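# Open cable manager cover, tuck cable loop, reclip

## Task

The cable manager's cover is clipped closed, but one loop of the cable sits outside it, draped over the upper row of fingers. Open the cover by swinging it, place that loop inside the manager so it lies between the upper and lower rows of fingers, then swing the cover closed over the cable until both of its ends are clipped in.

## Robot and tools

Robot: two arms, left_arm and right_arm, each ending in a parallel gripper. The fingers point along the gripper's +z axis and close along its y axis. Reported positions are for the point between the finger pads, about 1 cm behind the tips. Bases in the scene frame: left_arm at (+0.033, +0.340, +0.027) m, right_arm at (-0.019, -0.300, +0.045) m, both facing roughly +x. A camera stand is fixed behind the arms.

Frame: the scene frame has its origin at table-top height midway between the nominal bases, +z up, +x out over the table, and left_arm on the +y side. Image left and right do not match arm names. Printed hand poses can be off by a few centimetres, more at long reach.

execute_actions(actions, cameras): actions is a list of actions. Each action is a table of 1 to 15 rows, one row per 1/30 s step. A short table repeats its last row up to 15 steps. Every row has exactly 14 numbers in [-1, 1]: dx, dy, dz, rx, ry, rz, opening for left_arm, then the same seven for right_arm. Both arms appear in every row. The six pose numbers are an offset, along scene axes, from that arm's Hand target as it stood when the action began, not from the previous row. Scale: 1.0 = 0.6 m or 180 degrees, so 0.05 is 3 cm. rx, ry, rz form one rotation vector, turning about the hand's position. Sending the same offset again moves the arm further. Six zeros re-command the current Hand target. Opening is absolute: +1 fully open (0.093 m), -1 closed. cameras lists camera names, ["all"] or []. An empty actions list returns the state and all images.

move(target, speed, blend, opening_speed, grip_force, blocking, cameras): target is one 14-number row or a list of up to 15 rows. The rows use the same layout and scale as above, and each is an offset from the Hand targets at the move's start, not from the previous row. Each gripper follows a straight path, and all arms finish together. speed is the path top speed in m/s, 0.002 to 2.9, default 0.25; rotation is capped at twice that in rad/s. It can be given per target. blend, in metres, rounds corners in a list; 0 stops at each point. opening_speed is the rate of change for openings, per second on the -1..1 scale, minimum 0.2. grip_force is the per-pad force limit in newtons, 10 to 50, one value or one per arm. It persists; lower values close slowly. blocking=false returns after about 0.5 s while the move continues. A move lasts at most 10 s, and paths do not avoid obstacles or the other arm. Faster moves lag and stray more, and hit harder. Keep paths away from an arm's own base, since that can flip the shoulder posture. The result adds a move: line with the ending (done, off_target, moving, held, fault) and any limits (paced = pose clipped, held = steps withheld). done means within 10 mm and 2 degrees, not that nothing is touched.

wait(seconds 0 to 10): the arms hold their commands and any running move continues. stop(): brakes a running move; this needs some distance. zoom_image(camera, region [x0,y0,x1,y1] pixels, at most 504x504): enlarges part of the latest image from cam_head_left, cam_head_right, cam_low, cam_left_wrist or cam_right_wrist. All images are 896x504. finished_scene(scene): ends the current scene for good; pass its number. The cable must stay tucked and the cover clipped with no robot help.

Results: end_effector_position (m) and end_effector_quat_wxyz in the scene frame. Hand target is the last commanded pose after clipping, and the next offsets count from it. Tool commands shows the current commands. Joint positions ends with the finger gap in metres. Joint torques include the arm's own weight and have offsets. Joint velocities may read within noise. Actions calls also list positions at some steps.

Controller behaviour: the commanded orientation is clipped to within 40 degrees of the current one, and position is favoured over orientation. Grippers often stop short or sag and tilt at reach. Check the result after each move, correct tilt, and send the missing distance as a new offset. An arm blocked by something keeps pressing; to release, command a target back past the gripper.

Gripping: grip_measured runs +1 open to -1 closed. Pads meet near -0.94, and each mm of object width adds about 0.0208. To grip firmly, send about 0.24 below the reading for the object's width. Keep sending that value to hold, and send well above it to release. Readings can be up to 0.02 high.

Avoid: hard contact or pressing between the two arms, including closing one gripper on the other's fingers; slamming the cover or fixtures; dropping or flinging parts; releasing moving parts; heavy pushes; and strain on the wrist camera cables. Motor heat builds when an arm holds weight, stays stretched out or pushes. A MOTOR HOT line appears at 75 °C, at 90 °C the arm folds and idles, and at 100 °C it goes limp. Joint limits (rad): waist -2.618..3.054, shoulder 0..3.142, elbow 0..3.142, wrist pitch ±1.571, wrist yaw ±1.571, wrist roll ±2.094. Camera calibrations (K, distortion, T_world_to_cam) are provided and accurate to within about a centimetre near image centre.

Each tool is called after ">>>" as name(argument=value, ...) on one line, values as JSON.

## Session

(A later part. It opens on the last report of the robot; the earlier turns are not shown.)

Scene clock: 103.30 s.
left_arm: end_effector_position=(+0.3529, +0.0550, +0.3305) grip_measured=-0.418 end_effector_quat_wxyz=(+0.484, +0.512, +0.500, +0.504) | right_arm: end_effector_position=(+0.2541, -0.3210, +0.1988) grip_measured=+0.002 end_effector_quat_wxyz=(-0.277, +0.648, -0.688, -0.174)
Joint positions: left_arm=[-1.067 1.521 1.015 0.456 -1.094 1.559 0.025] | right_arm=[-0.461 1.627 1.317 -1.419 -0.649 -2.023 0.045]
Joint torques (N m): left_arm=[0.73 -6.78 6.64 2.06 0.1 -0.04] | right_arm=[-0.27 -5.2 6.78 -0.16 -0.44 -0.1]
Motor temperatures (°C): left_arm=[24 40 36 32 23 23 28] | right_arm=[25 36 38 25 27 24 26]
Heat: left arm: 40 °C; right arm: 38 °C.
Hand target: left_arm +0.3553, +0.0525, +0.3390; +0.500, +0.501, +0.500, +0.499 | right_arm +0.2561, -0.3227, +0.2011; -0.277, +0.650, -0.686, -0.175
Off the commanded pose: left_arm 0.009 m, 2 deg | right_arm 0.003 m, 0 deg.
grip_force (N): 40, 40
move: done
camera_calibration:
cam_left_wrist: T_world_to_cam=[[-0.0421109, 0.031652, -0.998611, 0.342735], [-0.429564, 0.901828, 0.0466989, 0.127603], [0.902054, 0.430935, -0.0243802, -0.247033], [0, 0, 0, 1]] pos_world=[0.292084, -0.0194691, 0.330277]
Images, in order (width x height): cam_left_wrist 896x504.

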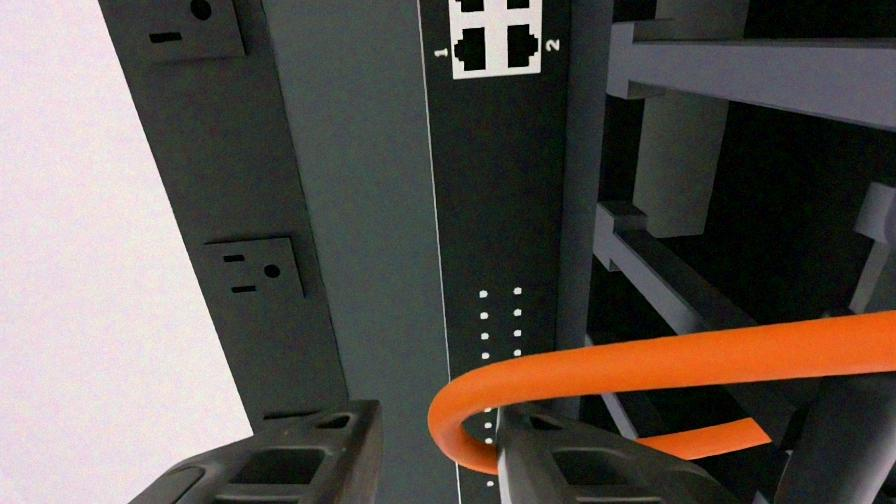

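>>> move(target=[[0.003,-0.022,0,0,0,0,-0.42,0,0,0,0,0,0,0],[0.003,-0.022,0,0,0,0,-1,0,0,0,0,0,0,0],[-0.02,-0.035,0.0,0,0,0,-1,0,0,0,0,0,0,0],[-0.09,-0.045,-0.01,0,0,0,-1,0,0,0,0,0,0,0]], cameras=["cam_left_wrist","cam_low","cam_head_left"], speed=0.07)

>>> zoom_image(camera="cam_head_left", region=[320, 80, 560, 210])

>>> zoom_image(camera="cam_low", region=[300, 150, 560, 330])

Scene clock: 126.33 s.
left_arm: end_effector_position=(+0.3043, +0.0217, +0.3217) grip_measured=-0.923 end_effector_quat_wxyz=(+0.481, +0.520, +0.490, +0.508) | right_arm: end_effector_position=(+0.2541, -0.3210, +0.1988) grip_measured=+0.002 end_effector_quat_wxyz=(-0.277, +0.648, -0.688, -0.174)
Joint positions: left_arm=[-1.24 1.569 1.03 0.469 -1.257 1.561 0.001] | right_arm=[-0.461 1.627 1.317 -1.419 -0.649 -2.023 0.045]
Joint torques (N m): left_arm=[-0.05 -9.32 5.33 1.96 -0.13 -0.15] | right_arm=[-0.25 -5.18 6.75 -0.15 -0.51 -0.11]
Heat: left arm: 39 °C; right arm: 39 °C.
Hand target: left_arm +0.3012, +0.0254, +0.3330; +0.500, +0.501, +0.500, +0.499 | right_arm +0.2561, -0.3227, +0.2011; -0.277, +0.650, -0.686, -0.175
Off the commanded pose: left_arm 0.012 m, 3 deg | right_arm 0.003 m, 0 deg.
grip_force (N): 40, 40
move: off_target (left_arm); target 2's new opening was sent with left_arm's hand 0.019 m and 3 deg from that target
camera_calibration:
cam_left_wrist: T_world_to_cam=[[-0.0400167, 0.0556923, -0.997646, 0.33157], [-0.419734, 0.905144, 0.0673645, 0.127573], [0.906765, 0.421441, -0.0128449, -0.194024], [0, 0, 0, 1]] pos_world=[0.242749, -0.0521681, 0.319703]
Images, in order (width x height): cam_head_left 896x504, cam_low 896x504, cam_left_wrist 896x504.

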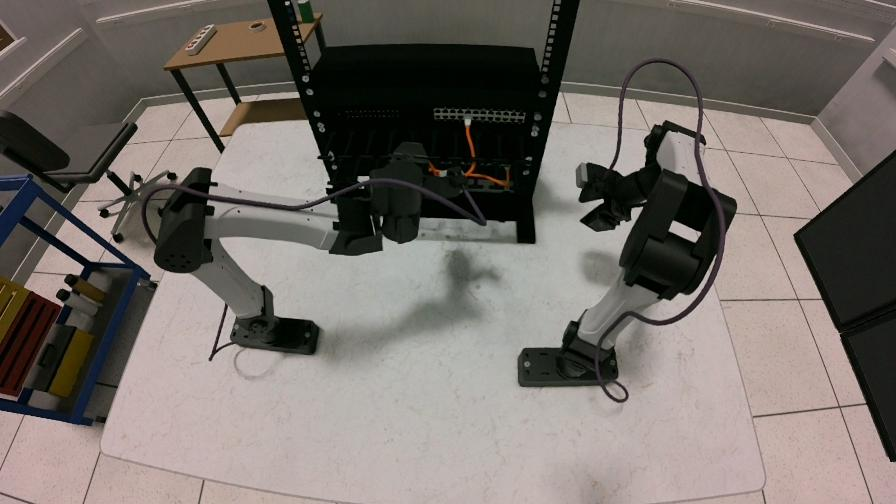

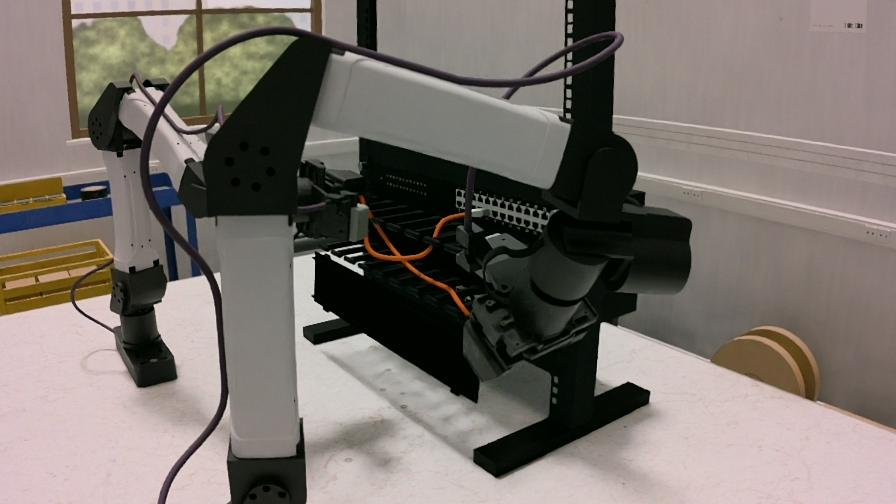

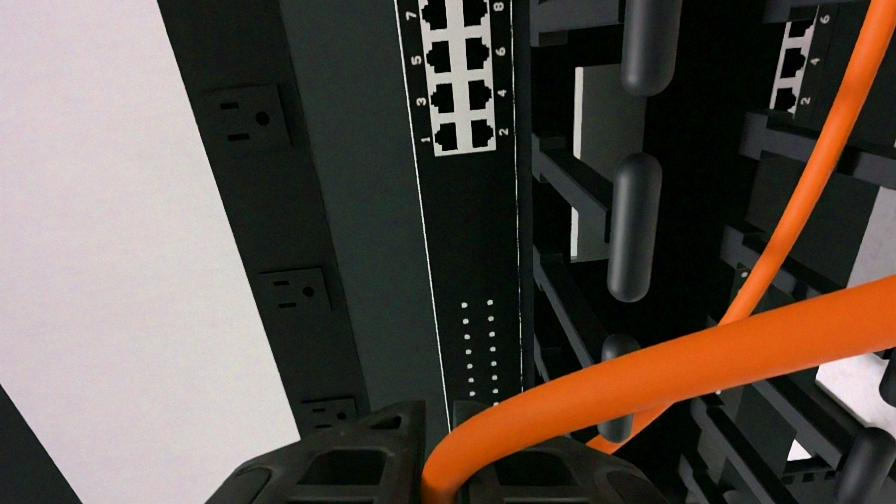

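Scaled by 2.100.

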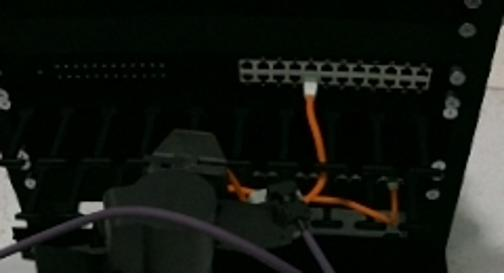

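Scaled by 1.938.

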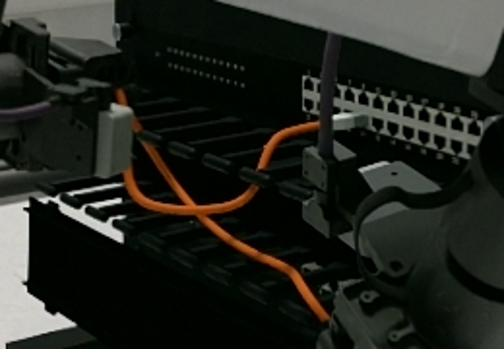

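>>> zoom_image(camera="cam_left_wrist", region=[540, 280, 800, 480])

>>> zoom_image(camera="cam_low", region=[330, 170, 460, 270])

Scaled by 1.938.

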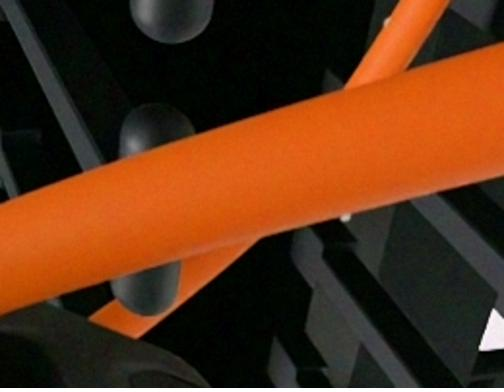

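Scaled by 3.877.

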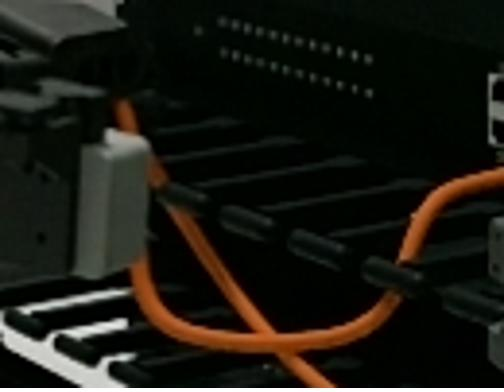

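>>> move(target=[[0,0.055,0,0,0,0,-1,0,0,0,0,0,0,0],[-0.03,0.065,-0.03,0,0,0,-1,0,0,0,0,0,0,0]], cameras=["cam_left_wrist","cam_low"], speed=0.07)

>>> zoom_image(camera="cam_low", region=[330, 170, 460, 270])

Scene clock: 135.70 s.
left_arm: end_effector_position=(+0.2868, +0.0561, +0.3048) grip_measured=-0.923 end_effector_quat_wxyz=(+0.486, +0.522, +0.487, +0.504) | right_arm: end_effector_position=(+0.2541, -0.3210, +0.1988) grip_measured=+0.002 end_effector_quat_wxyz=(-0.277, +0.648, -0.688, -0.174)
Joint positions: left_arm=[-1.259 1.435 0.833 0.535 -1.261 1.561 0.001] | right_arm=[-0.461 1.627 1.317 -1.419 -0.649 -2.023 0.045]
Joint torques (N m): left_arm=[-0.08 -8.84 4.67 1.86 -0.29 -0.18] | right_arm=[-0.28 -5.2 6.79 -0.15 -0.51 -0.13]
Heat: left arm: 39 °C; right arm: 39 °C.
Hand target: left_arm +0.2832, +0.0643, +0.3150; +0.500, +0.501, +0.500, +0.499 | right_arm +0.2561, -0.3227, +0.2011; -0.277, +0.650, -0.686, -0.175
Off the commanded pose: left_arm 0.014 m, 3 deg | right_arm 0.003 m, 0 deg.
grip_force (N): 40, 40
move: off_target (left_arm)
camera_calibration:
cam_left_wrist: T_world_to_cam=[[-0.038048, 0.0526217, -0.997889, 0.31179], [-0.407011, 0.911208, 0.0635695, 0.0873471], [0.91263, 0.408571, -0.013252, -0.193716], [0, 0, 0, 1]] pos_world=[0.224205, -0.0168515, 0.303013]
Images, in order (width x height): cam_low 896x504, cam_left_wrist 896x504.

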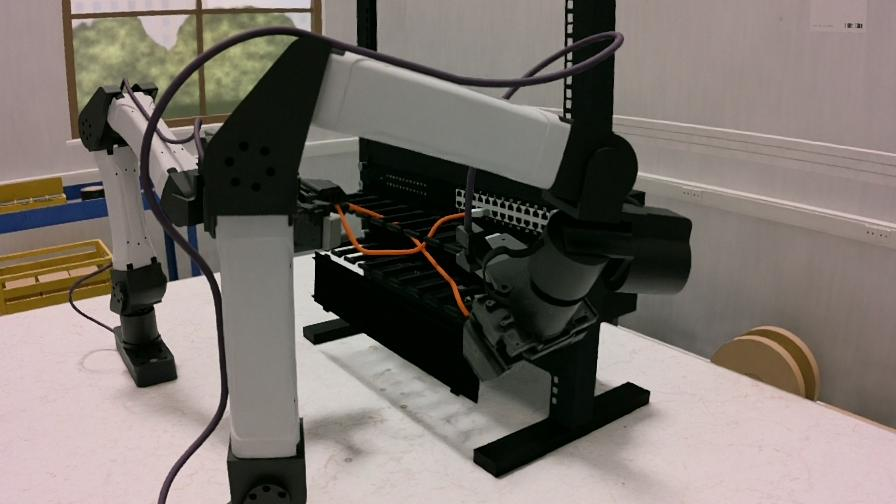

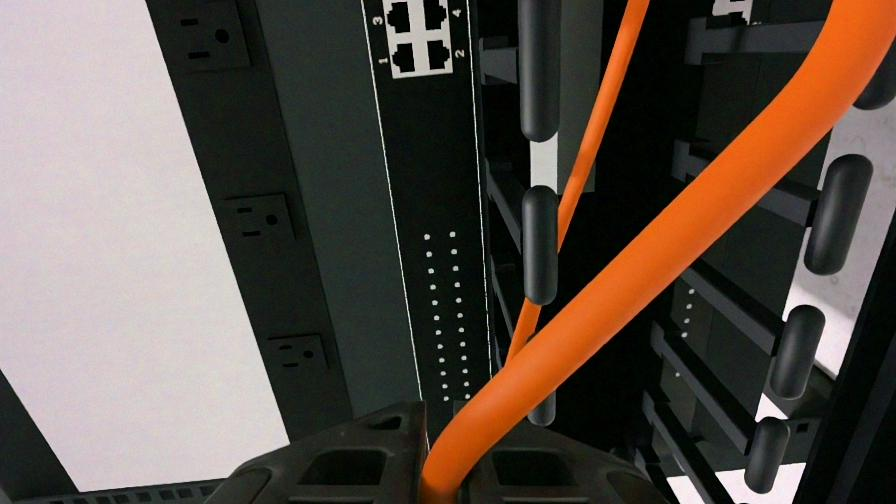

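Scaled by 3.877.

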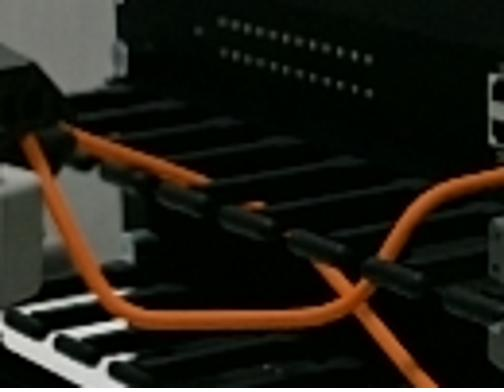

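>>> move(target=[[0,0.005,-0.05,0,0,0,-1,0,0,0,0,0,0,0]], cameras=["cam_left_wrist","cam_low"], speed=0.07)

>>> zoom_image(camera="cam_low", region=[330, 170, 460, 270])

Scene clock: 149.97 s.
left_arm: end_effector_position=(+0.2838, +0.0649, +0.2889) grip_measured=-0.924 end_effector_quat_wxyz=(+0.502, +0.506, +0.497, +0.495) | right_arm: end_effector_position=(+0.2541, -0.3210, +0.1988) grip_measured=+0.002 end_effector_quat_wxyz=(-0.277, +0.648, -0.688, -0.174)
Joint positions: left_arm=[-1.26 1.435 0.738 0.68 -1.263 1.556 0.001] | right_arm=[-0.461 1.627 1.317 -1.419 -0.649 -2.023 0.045]
Joint torques (N m): left_arm=[0.16 -5.09 4.4 1.81 -0.22 -0.09] | right_arm=[-0.12 -5.2 6.69 -0.15 -0.5 -0.12]
Heat: left arm: 40 °C; right arm: 39 °C.
Hand target: left_arm +0.2832, +0.0673, +0.2848; +0.500, +0.501, +0.500, +0.499 | right_arm +0.2561, -0.3227, +0.2011; -0.277, +0.650, -0.686, -0.175
Off the commanded pose: left_arm 0.005 m, 1 deg | right_arm 0.003 m, 0 deg.
grip_force (N): 40, 40
move: done
camera_calibration:
cam_left_wrist: T_world_to_cam=[[-0.0239653, 0.000580591, -0.999713, 0.295178], [-0.407923, 0.912958, 0.010309, 0.0945715], [0.912702, 0.408053, -0.0216425, -0.192339], [0, 0, 0, 1]] pos_world=[0.2212, -0.0080268, 0.289955]
Images, in order (width x height): cam_low 896x504, cam_left_wrist 896x504.

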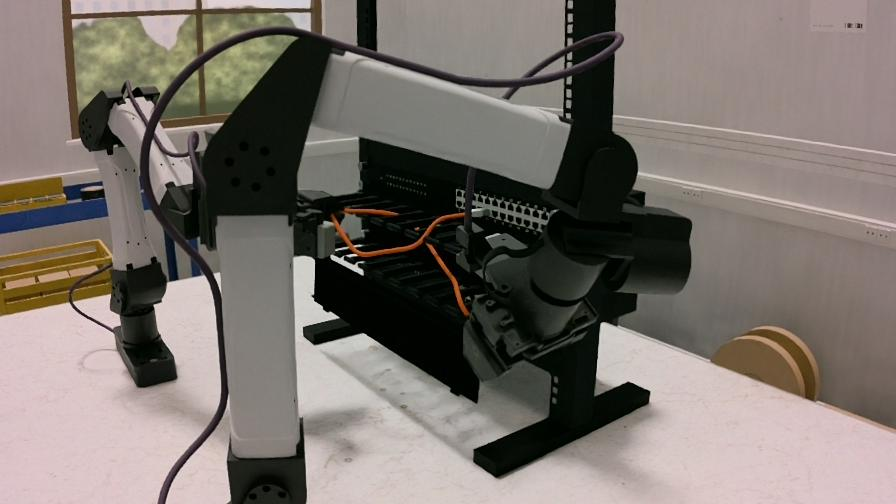

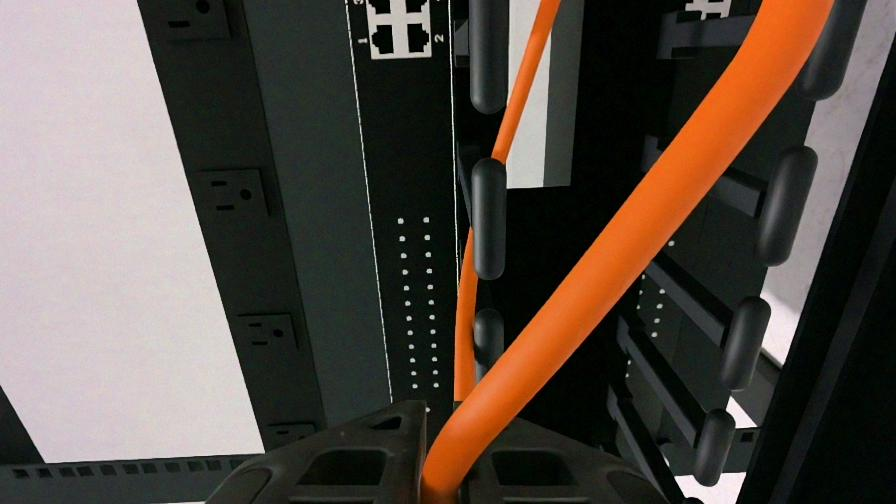

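Scaled by 3.877.

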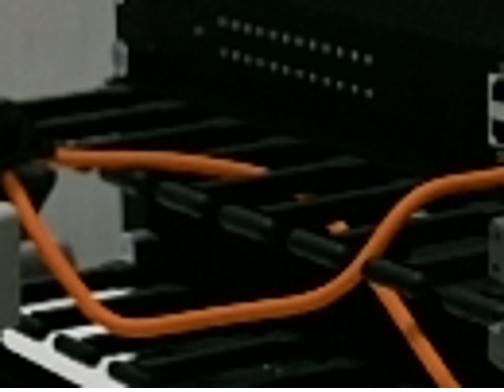

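>>> move(target=[[0,0,0.045,0,0,0,-1,0,0,0,0,0,0,0],[0,-0.035,0.045,0,0,0,-1,0,0,0,0,0,0,0],[-0.01,-0.035,-0.02,0,0,0,-1,0,0,0,0,0,0,0]], cameras=["cam_left_wrist","cam_low"], speed=0.07)

>>> zoom_image(camera="cam_low", region=[330, 170, 460, 270])

Scene clock: 162.03 s.
left_arm: end_effector_position=(+0.2790, +0.0471, +0.2789) grip_measured=-0.924 end_effector_quat_wxyz=(+0.499, +0.500, +0.502, +0.499) | right_arm: end_effector_position=(+0.2541, -0.3210, +0.1988) grip_measured=+0.002 end_effector_quat_wxyz=(-0.277, +0.648, -0.688, -0.174)
Joint positions: left_arm=[-1.294 1.531 0.778 0.737 -1.315 1.554 0.001] | right_arm=[-0.461 1.627 1.317 -1.419 -0.649 -2.023 0.045]
Joint torques (N m): left_arm=[-0.17 -5.41 4.08 1.79 -0.08 -0.11] | right_arm=[-0.29 -5.23 6.78 -0.16 -0.5 -0.11]
Heat: left arm: 39 °C; right arm: 39 °C.
Hand target: left_arm +0.2772, +0.0464, +0.2730; +0.500, +0.501, +0.500, +0.499 | right_arm +0.2561, -0.3227, +0.2011; -0.277, +0.650, -0.686, -0.175
Off the commanded pose: left_arm 0.006 m, 0 deg | right_arm 0.003 m, 0 deg.
grip_force (N): 40, 40
move: done
camera_calibration:
cam_left_wrist: T_world_to_cam=[[-0.022704, -0.00255712, -0.999739, 0.284964], [-0.423868, 0.905695, 0.00730942, 0.114654], [0.905439, 0.423923, -0.0216468, -0.179675], [0, 0, 0, 1]] pos_world=[0.217752, -0.0269441, 0.280162]
Images, in order (width x height): cam_low 896x504, cam_left_wrist 896x504.

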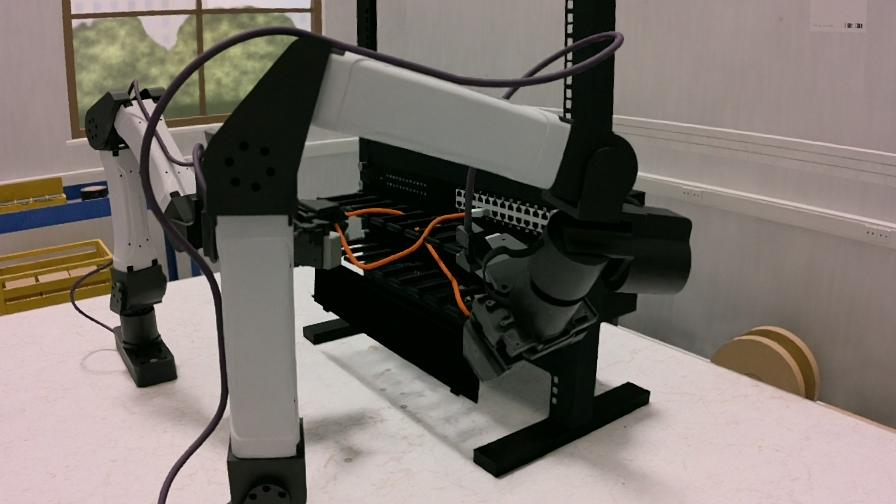

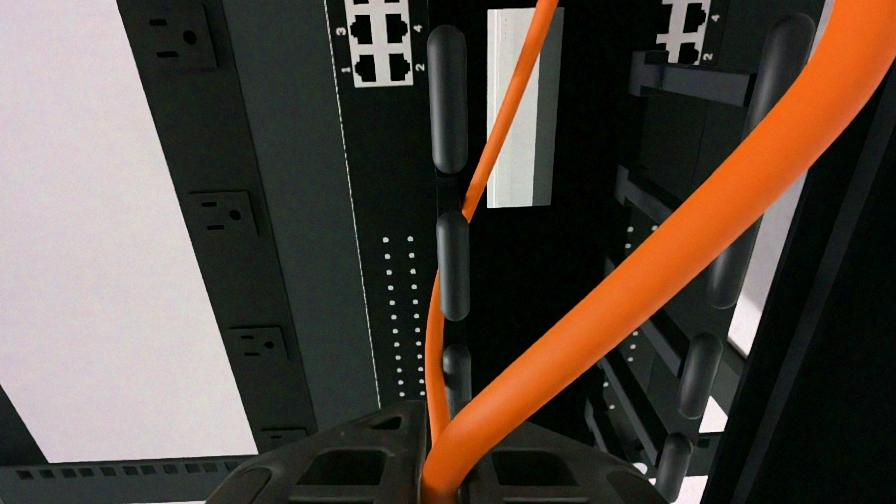

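Scaled by 3.877.

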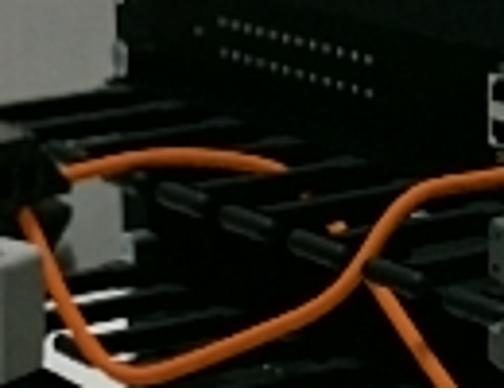

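>>> move(target=[[-0.03,0.015,0.02,0,0,0,-1,0,0,0,0,0,0,0],[-0.03,0.015,-0.03,0,0,0,-1,0,0,0,0,0,0,0]], cameras=["cam_left_wrist","cam_low"], speed=0.07)

>>> zoom_image(camera="cam_low", region=[330, 170, 460, 270])

>>> zoom_image(camera="cam_left_wrist", region=[340, 180, 560, 450])

Scene clock: 174.13 s.
left_arm: end_effector_position=(+0.2619, +0.0550, +0.2603) grip_measured=-0.924 end_effector_quat_wxyz=(+0.501, +0.501, +0.501, +0.497) | right_arm: end_effector_position=(+0.2541, -0.3210, +0.1988) grip_measured=+0.002 end_effector_quat_wxyz=(-0.277, +0.648, -0.688, -0.174)
Joint positions: left_arm=[-1.344 1.526 0.689 0.816 -1.358 1.548 0.001] | right_arm=[-0.461 1.627 1.317 -1.419 -0.649 -2.023 0.045]
Joint torques (N m): left_arm=[-0.42 -5.07 4 1.77 -0.18 -0.09] | right_arm=[-0.23 -5.14 6.87 -0.14 -0.5 -0.1]
Heat: left arm: 38 °C; right arm: 39 °C.
Hand target: left_arm +0.2593, +0.0554, +0.2549; +0.500, +0.501, +0.500, +0.499 | right_arm +0.2561, -0.3227, +0.2011; -0.277, +0.650, -0.686, -0.175
Off the commanded pose: left_arm 0.006 m, 0 deg | right_arm 0.003 m, 0 deg.
grip_force (N): 40, 40
move: done
camera_calibration:
cam_left_wrist: T_world_to_cam=[[-0.0232043, -0.00353026, -0.999725, 0.266174], [-0.418723, 0.908091, 0.00651216, 0.0991546], [0.907817, 0.418759, -0.0225498, -0.16803], [0, 0, 0, 1]] pos_world=[0.200235, -0.0187375, 0.261666]
Images, in order (width x height): cam_low 896x504, cam_left_wrist 896x504.

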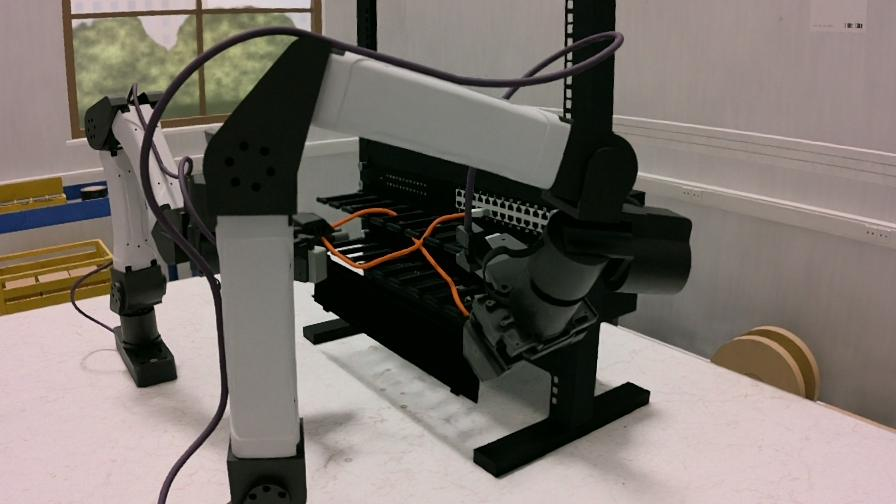

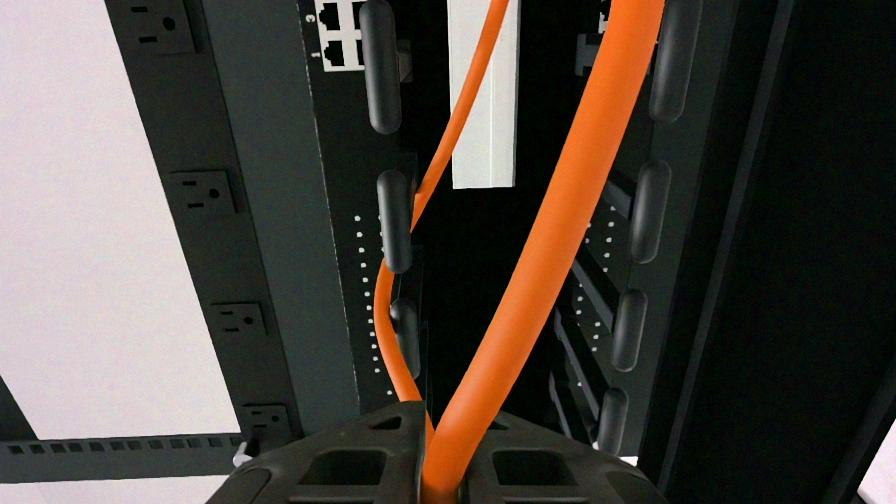

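Scaled by 3.877.

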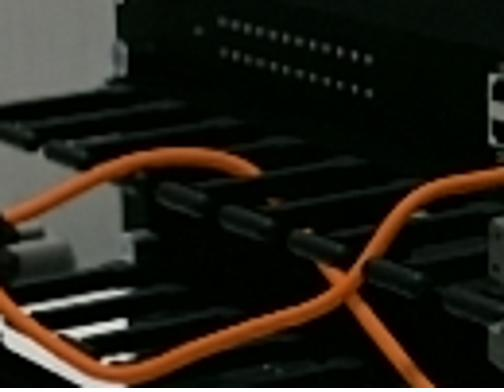

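Scaled by 1.867.

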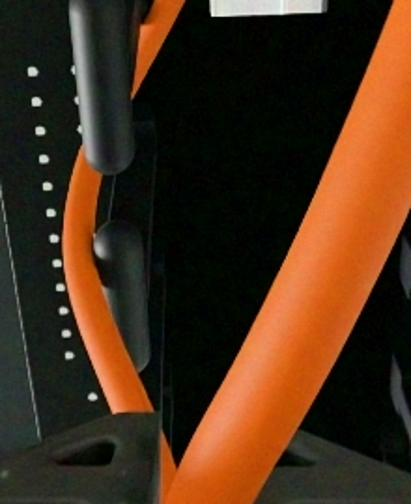

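>>> move(target=[0,-0.01,-0.05,0,0,0,-1,0,0,0,0,0,0,0], speed=0.1, cameras=["cam_left_wrist","cam_head_left"])

Scene clock: 193.43 s.
left_arm: end_effector_position=(+0.2624, +0.0481, +0.2311) grip_measured=-0.924 end_effector_quat_wxyz=(+0.501, +0.500, +0.502, +0.496) | right_arm: end_effector_position=(+0.2541, -0.3210, +0.1988) grip_measured=+0.002 end_effector_quat_wxyz=(-0.277, +0.648, -0.688, -0.174)
Joint positions: left_arm=[-1.347 1.639 0.656 0.961 -1.363 1.542 0.001] | right_arm=[-0.461 1.627 1.317 -1.419 -0.649 -2.023 0.045]
Joint torques (N m): left_arm=[-0.49 -5.55 3.41 1.76 -0.16 -0.09] | right_arm=[-0.31 -5.31 6.79 -0.18 -0.48 -0.11]
Heat: left arm: 37 °C; right arm: 40 °C.
Hand target: left_arm +0.2592, +0.0494, +0.2250; +0.500, +0.501, +0.500, +0.499 | right_arm +0.2561, -0.3227, +0.2011; -0.277, +0.650, -0.686, -0.175
Off the commanded pose: left_arm 0.007 m, 0 deg | right_arm 0.003 m, 0 deg.
grip_force (N): 40, 40
move: done
camera_calibration:
cam_left_wrist: T_world_to_cam=[[-0.0233355, -0.00780512, -0.999697, 0.237193], [-0.419818, 0.907604, 0.00271352, 0.10691], [0.907308, 0.419754, -0.0244561, -0.165679], [0, 0, 0, 1]] pos_world=[0.200739, -0.0256363, 0.232779]
Images, in order (width x height): cam_head_left 896x504, cam_left_wrist 896x504.

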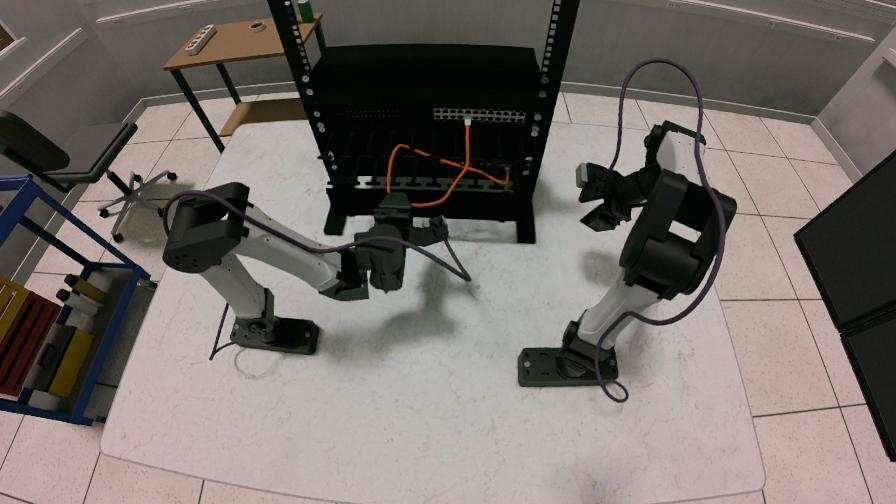

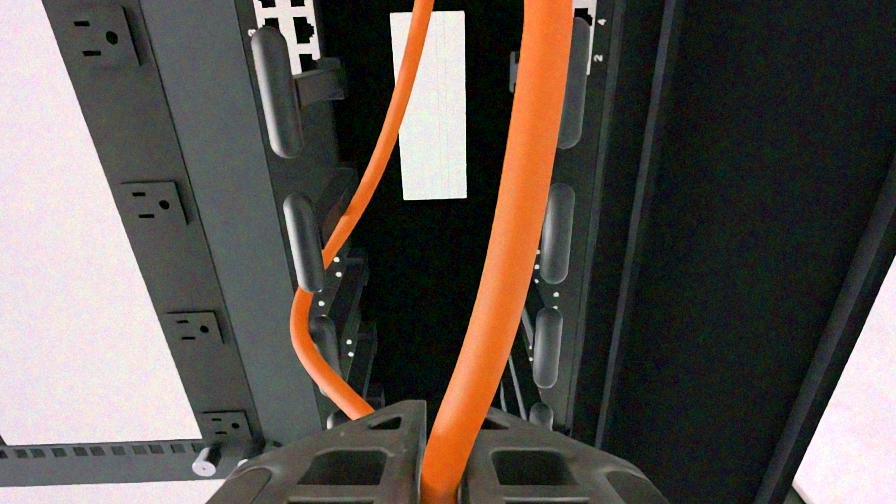

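>>> move(target=[[-0.04,-0.02,-0.05,0,0,0,-1,0,0,0,0,0,0,0],[0.0,-0.02,-0.03,0,0,0,-1,0,0,0,0,0,0,0],[0.08,-0.02,-0.01,0,0,0,-1,0,0,0,0,0,0,0]], speed=0.12, cameras=["cam_left_wrist","cam_head_left"])

>>> zoom_image(camera="cam_head_left", region=[320, 90, 560, 230])

Scene clock: 200.63 s.
left_arm: end_effector_position=(+0.3043, +0.0459, +0.2083) grip_measured=-0.925 end_effector_quat_wxyz=(+0.484, +0.507, +0.500, +0.509) | right_arm: end_effector_position=(+0.2541, -0.3210, +0.1988) grip_measured=+0.002 end_effector_quat_wxyz=(-0.277, +0.648, -0.688, -0.174)
Joint positions: left_arm=[-1.22 1.762 0.693 1.024 -1.256 1.56 0.001] | right_arm=[-0.461 1.627 1.317 -1.419 -0.649 -2.023 0.045]
Joint torques (N m): left_arm=[0.4 -7.83 6.67 1.66 0.12 -0.04] | right_arm=[-0.17 -5.18 6.91 -0.15 -0.5 -0.12]
Heat: left arm: 37 °C; right arm: 40 °C.
Hand target: left_arm +0.3072, +0.0373, +0.2190; +0.500, +0.501, +0.500, +0.499 | right_arm +0.2561, -0.3227, +0.2011; -0.277, +0.650, -0.686, -0.175
Off the commanded pose: left_arm 0.014 m, 2 deg | right_arm 0.003 m, 0 deg.
grip_force (N): 40, 40
move: off_target (left_arm)
camera_calibration:
cam_left_wrist: T_world_to_cam=[[-0.0330638, 0.0303634, -0.998992, 0.216422], [-0.438081, 0.897964, 0.041792, 0.124504], [0.898327, 0.439021, -0.0163884, -0.203165], [0, 0, 0, 1]] pos_world=[0.244207, -0.0291777, 0.207671]
Images, in order (width x height): cam_head_left 896x504, cam_left_wrist 896x504.

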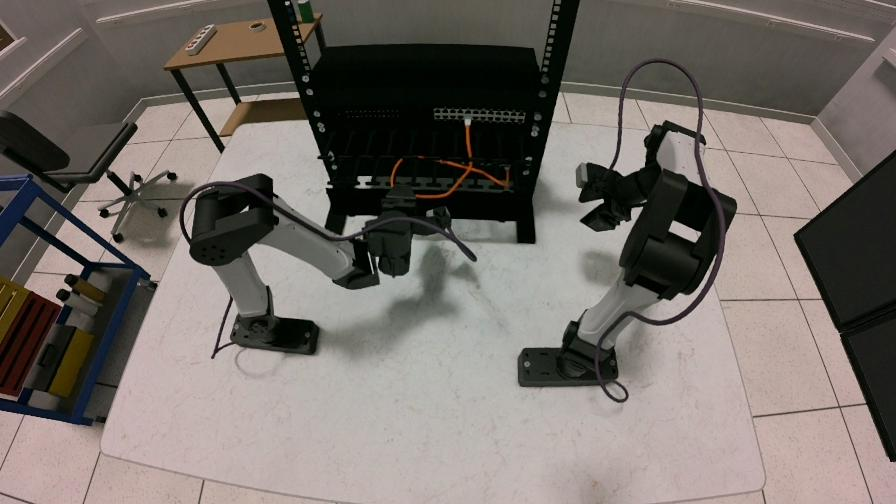

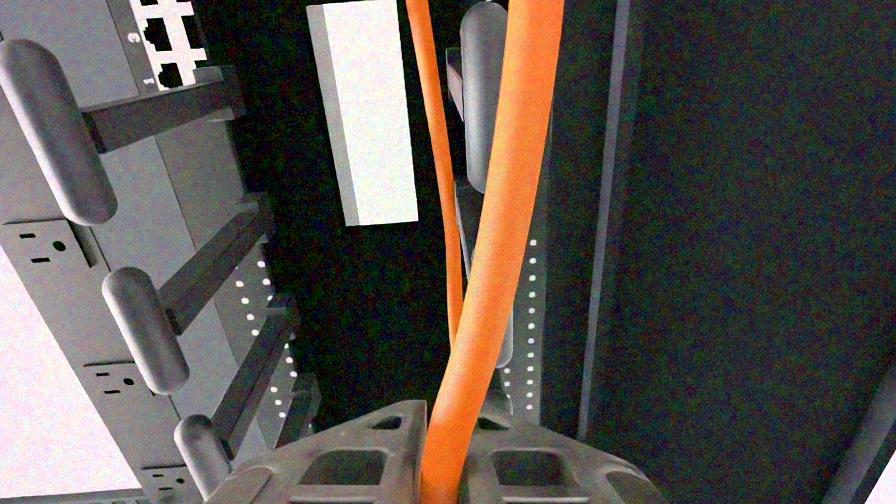

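Scaled by 2.100.

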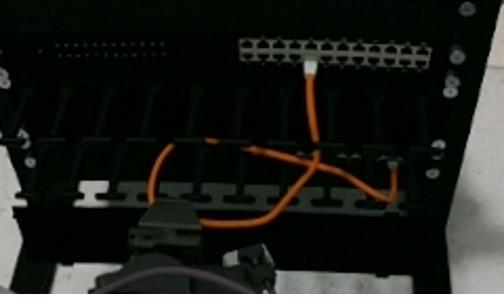

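>>> move(target=[[0.02,0,-0.0,0,0,0,-1,0,0,0,0,0,0,0],[0.11,0,-0.0,0,0,0,-1,0,0,0,0,0,0,0]], speed=0.12, cameras=["cam_left_wrist","cam_head_left"])

>>> zoom_image(camera="cam_head_left", region=[320, 90, 560, 230])

Scene clock: 205.90 s.
left_arm: end_effector_position=(+0.3395, +0.0426, +0.2206) grip_measured=-0.926 end_effector_quat_wxyz=(+0.495, +0.496, +0.505, +0.505) | right_arm: end_effector_position=(+0.2541, -0.3210, +0.1988) grip_measured=+0.002 end_effector_quat_wxyz=(-0.277, +0.648, -0.688, -0.174)
Joint positions: left_arm=[-1.122 1.791 0.77 1.021 -1.16 1.571 0.001] | right_arm=[-0.461 1.627 1.317 -1.419 -0.649 -2.023 0.045]
Joint torques (N m): left_arm=[6.98 -4.21 8.35 1.55 1.01 -0.12] | right_arm=[-0.17 -5.09 6.94 -0.14 -0.48 -0.11]
Heat: left arm: 38 °C; right arm: 40 °C.
Hand target: left_arm +0.3732, +0.0374, +0.2190; +0.500, +0.501, +0.500, +0.499 | right_arm +0.2561, -0.3227, +0.2011; -0.277, +0.650, -0.686, -0.175
Off the commanded pose: left_arm 0.034 m, 1 deg | right_arm 0.003 m, 0 deg.
grip_force (N): 40, 40
move: off_target (left_arm)
camera_calibration:
cam_left_wrist: T_world_to_cam=[[-0.0190542, -0.000523197, -0.999818, 0.22672], [-0.439341, 0.898285, 0.00790277, 0.150298], [0.898118, 0.439412, -0.017346, -0.232877], [0, 0, 0, 1]] pos_world=[0.279503, -0.0325629, 0.221451]
Images, in order (width x height): cam_head_left 896x504, cam_left_wrist 896x504.

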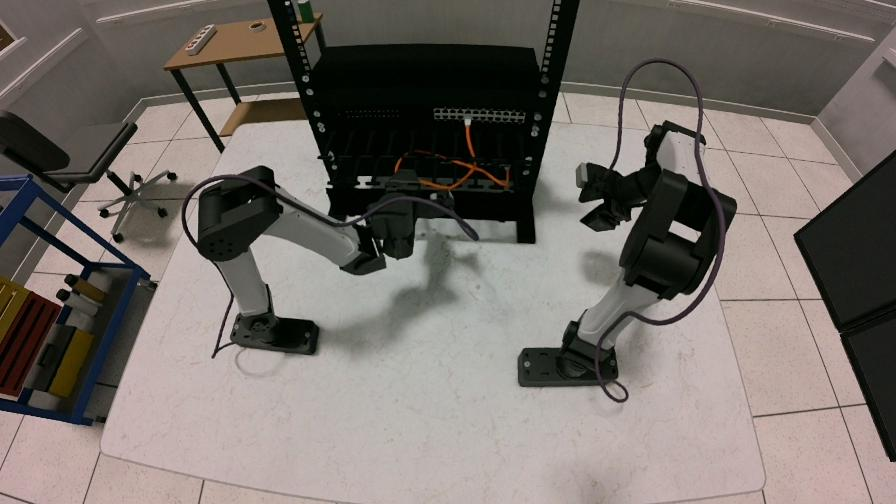

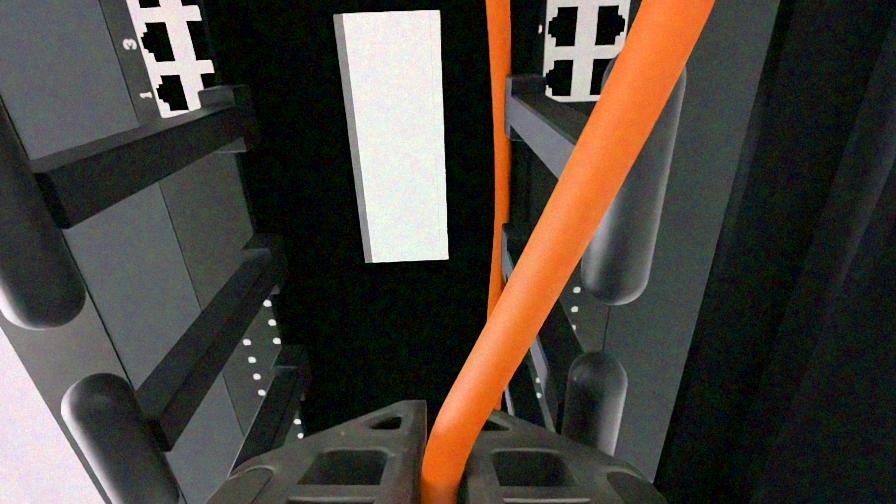

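Scaled by 2.100.

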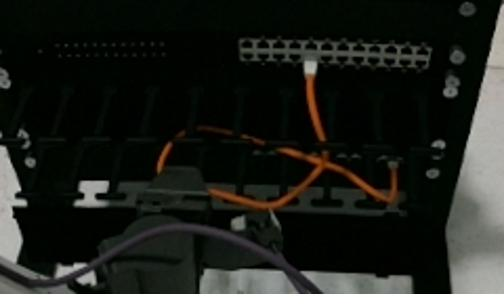

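>>> move(target=[0.04,0.0,0.01,0,0,0,-1,0,0,0,0,0,0,0], speed=0.1)

>>> move(target=[0,0,0,0,0,0,-0.7,0,0,0,0,0,0,0])

>>> move(target=[[-0.2,0,0,0,0,0,-0.7,0,0,0,0,0,0,0],[-0.25,0.03,0.2,0,0,0,-0.7,0,0,0,0,0,0,0]], speed=0.2)

>>> move(target=[0,0,0,-0.523,0.2,0.097,-0.7,0,0,0,0,0,0,0], speed=0.5, cameras=["cam_left_wrist","cam_head_left"])

>>> zoom_image(camera="cam_head_left", region=[320, 90, 560, 230])

Scene clock: 214.50 s.
left_arm: end_effector_position=(+0.3923, +0.0519, +0.2316) grip_measured=-0.927 end_effector_quat_wxyz=(+0.497, +0.478, +0.514, +0.511) | right_arm: end_effector_position=(+0.2541, -0.3210, +0.1988) grip_measured=+0.002 end_effector_quat_wxyz=(-0.277, +0.648, -0.688, -0.174)
Joint positions: left_arm=[-0.98 1.843 0.871 1.003 -1.049 1.576 0.001] | right_arm=[-0.461 1.627 1.317 -1.419 -0.649 -2.023 0.045]
Joint torques (N m): left_arm=[0.35 -6.65 6.71 1.34 0.51 -0.17] | right_arm=[-0.25 -5.26 6.82 -0.19 -0.49 -0.13]
Heat: left arm: 37 °C; right arm: 40 °C.
Hand target: left_arm +0.3972, +0.0374, +0.2249; +0.500, +0.501, +0.500, +0.499 | right_arm +0.2561, -0.3227, +0.2011; -0.277, +0.650, -0.686, -0.175
Off the commanded pose: left_arm 0.017 m, 3 deg | right_arm 0.003 m, 0 deg.
grip_force (N): 40, 40
move: off_target (left_arm)

Scene clock: 215.00 s.
left_arm: end_effector_position=(+0.3926, +0.0516, +0.2329) grip_measured=-0.703 end_effector_quat_wxyz=(+0.498, +0.476, +0.514, +0.511) | right_arm: end_effector_position=(+0.2541, -0.3210, +0.1988) grip_measured=+0.002 end_effector_quat_wxyz=(-0.277, +0.648, -0.688, -0.174)
Joint positions: left_arm=[-0.98 1.843 0.875 1.004 -1.049 1.576 0.011] | right_arm=[-0.461 1.627 1.317 -1.419 -0.649 -2.023 0.045]
Joint torques (N m): left_arm=[0.31 -6.6 6.5 1.35 0.53 -0.19] | right_arm=[-0.27 -5.26 6.8 -0.15 -0.51 -0.14]
Heat: left arm: 37 °C; right arm: 40 °C.
Hand target: left_arm +0.3972, +0.0373, +0.2250; +0.500, +0.501, +0.500, +0.499 | right_arm +0.2561, -0.3227, +0.2011; -0.277, +0.650, -0.686, -0.175
Off the commanded pose: left_arm 0.017 m, 4 deg | right_arm 0.003 m, 0 deg.
grip_force (N): 40, 40
move: off_target (left_arm)

Scene clock: 218.27 s.
left_arm: end_effector_position=(+0.2490, +0.0518, +0.3204) grip_measured=-0.701 end_effector_quat_wxyz=(+0.476, +0.527, +0.478, +0.517) | right_arm: end_effector_position=(+0.2541, -0.3210, +0.1988) grip_measured=+0.002 end_effector_quat_wxyz=(-0.277, +0.648, -0.688, -0.174)
Joint positions: left_arm=[-1.389 1.402 0.871 0.451 -1.4 1.582 0.012] | right_arm=[-0.461 1.627 1.317 -1.419 -0.649 -2.023 0.045]
Joint torques (N m): left_arm=[-0.03 -8.7 8.62 1.54 -0.19 -0.25] | right_arm=[-0.17 -5.16 6.86 -0.15 -0.5 -0.12]
Heat: left arm: 38 °C; right arm: 40 °C.
Hand target: left_arm +0.2473, +0.0554, +0.3450; +0.500, +0.501, +0.500, +0.499 | right_arm +0.2561, -0.3227, +0.2011; -0.277, +0.650, -0.686, -0.175
Off the commanded pose: left_arm 0.025 m, 5 deg | right_arm 0.003 m, 0 deg.
grip_force (N): 40, 40
move: off_target (left_arm)

Scene clock: 221.27 s.
left_arm: end_effector_position=(+0.2445, +0.0579, +0.3323) grip_measured=-0.701 end_effector_quat_wxyz=(+0.464, +0.042, +0.879, -0.101) | right_arm: end_effector_position=(+0.2541, -0.3210, +0.1988) grip_measured=+0.002 end_effector_quat_wxyz=(-0.277, +0.648, -0.688, -0.174)
Joint positions: left_arm=[-1.255 1.389 1.48 -0.984 -0.788 -0.887 0.012] | right_arm=[-0.461 1.627 1.317 -1.419 -0.649 -2.023 0.045]
Joint torques (N m): left_arm=[0.7 -4.89 8.31 1.35 -0.43 -0.18] | right_arm=[-0.25 -5.14 6.91 -0.15 -0.48 -0.1]
Heat: left arm: 37 °C; right arm: 40 °C.
Hand target: left_arm +0.2473, +0.0554, +0.3450; +0.469, +0.026, +0.875, -0.116 | right_arm +0.2561, -0.3227, +0.2011; -0.277, +0.650, -0.686, -0.175
Off the commanded pose: left_arm 0.013 m, 3 deg | right_arm 0.003 m, 0 deg.
grip_force (N): 40, 40
move: off_target (left_arm)
camera_calibration:
cam_left_wrist: T_world_to_cam=[[-0.182073, -0.971982, 0.148663, 0.0510473], [-0.852762, 0.0808172, -0.51601, 0.41643], [0.489538, -0.220726, -0.843583, 0.26034], [0, 0, 0, 1]] pos_world=[0.236964, 0.0734261, 0.426912]
Images, in order (width x height): cam_head_left 896x504, cam_left_wrist 896x504.

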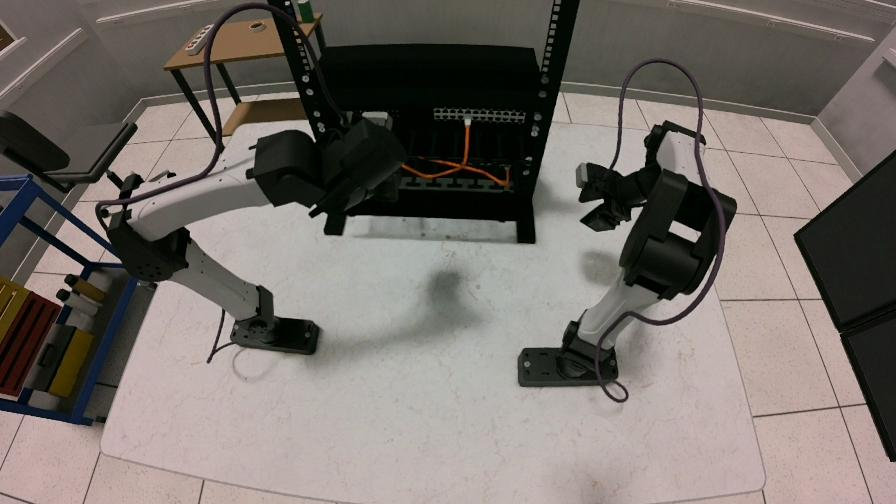

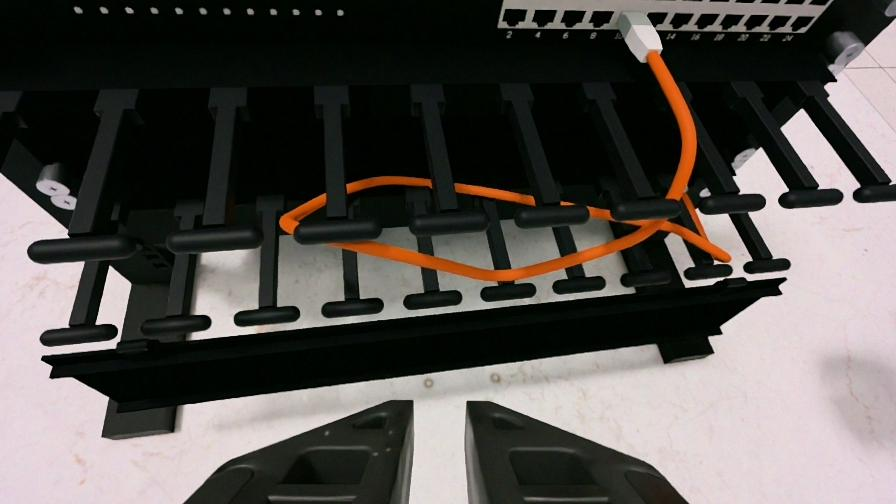

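Scaled by 2.100.

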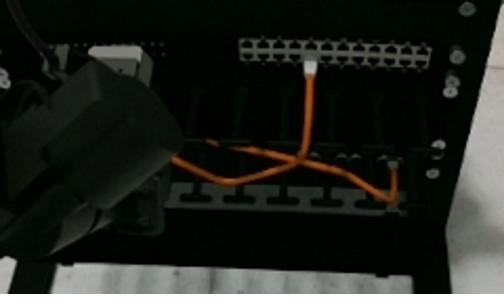

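>>> zoom_image(camera="cam_left_wrist", region=[220, 60, 560, 320])

>>> zoom_image(camera="cam_left_wrist", region=[480, 150, 800, 350])

Scaled by 1.482.

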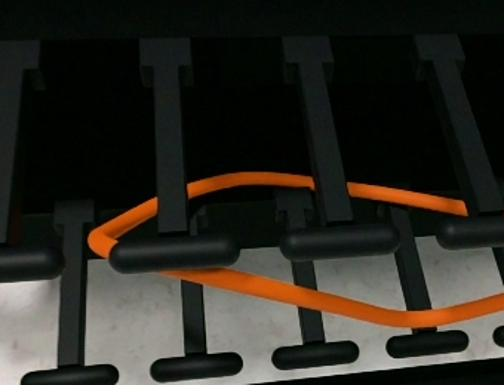

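Scaled by 1.575.

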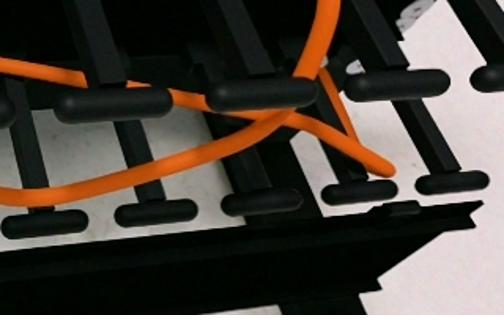

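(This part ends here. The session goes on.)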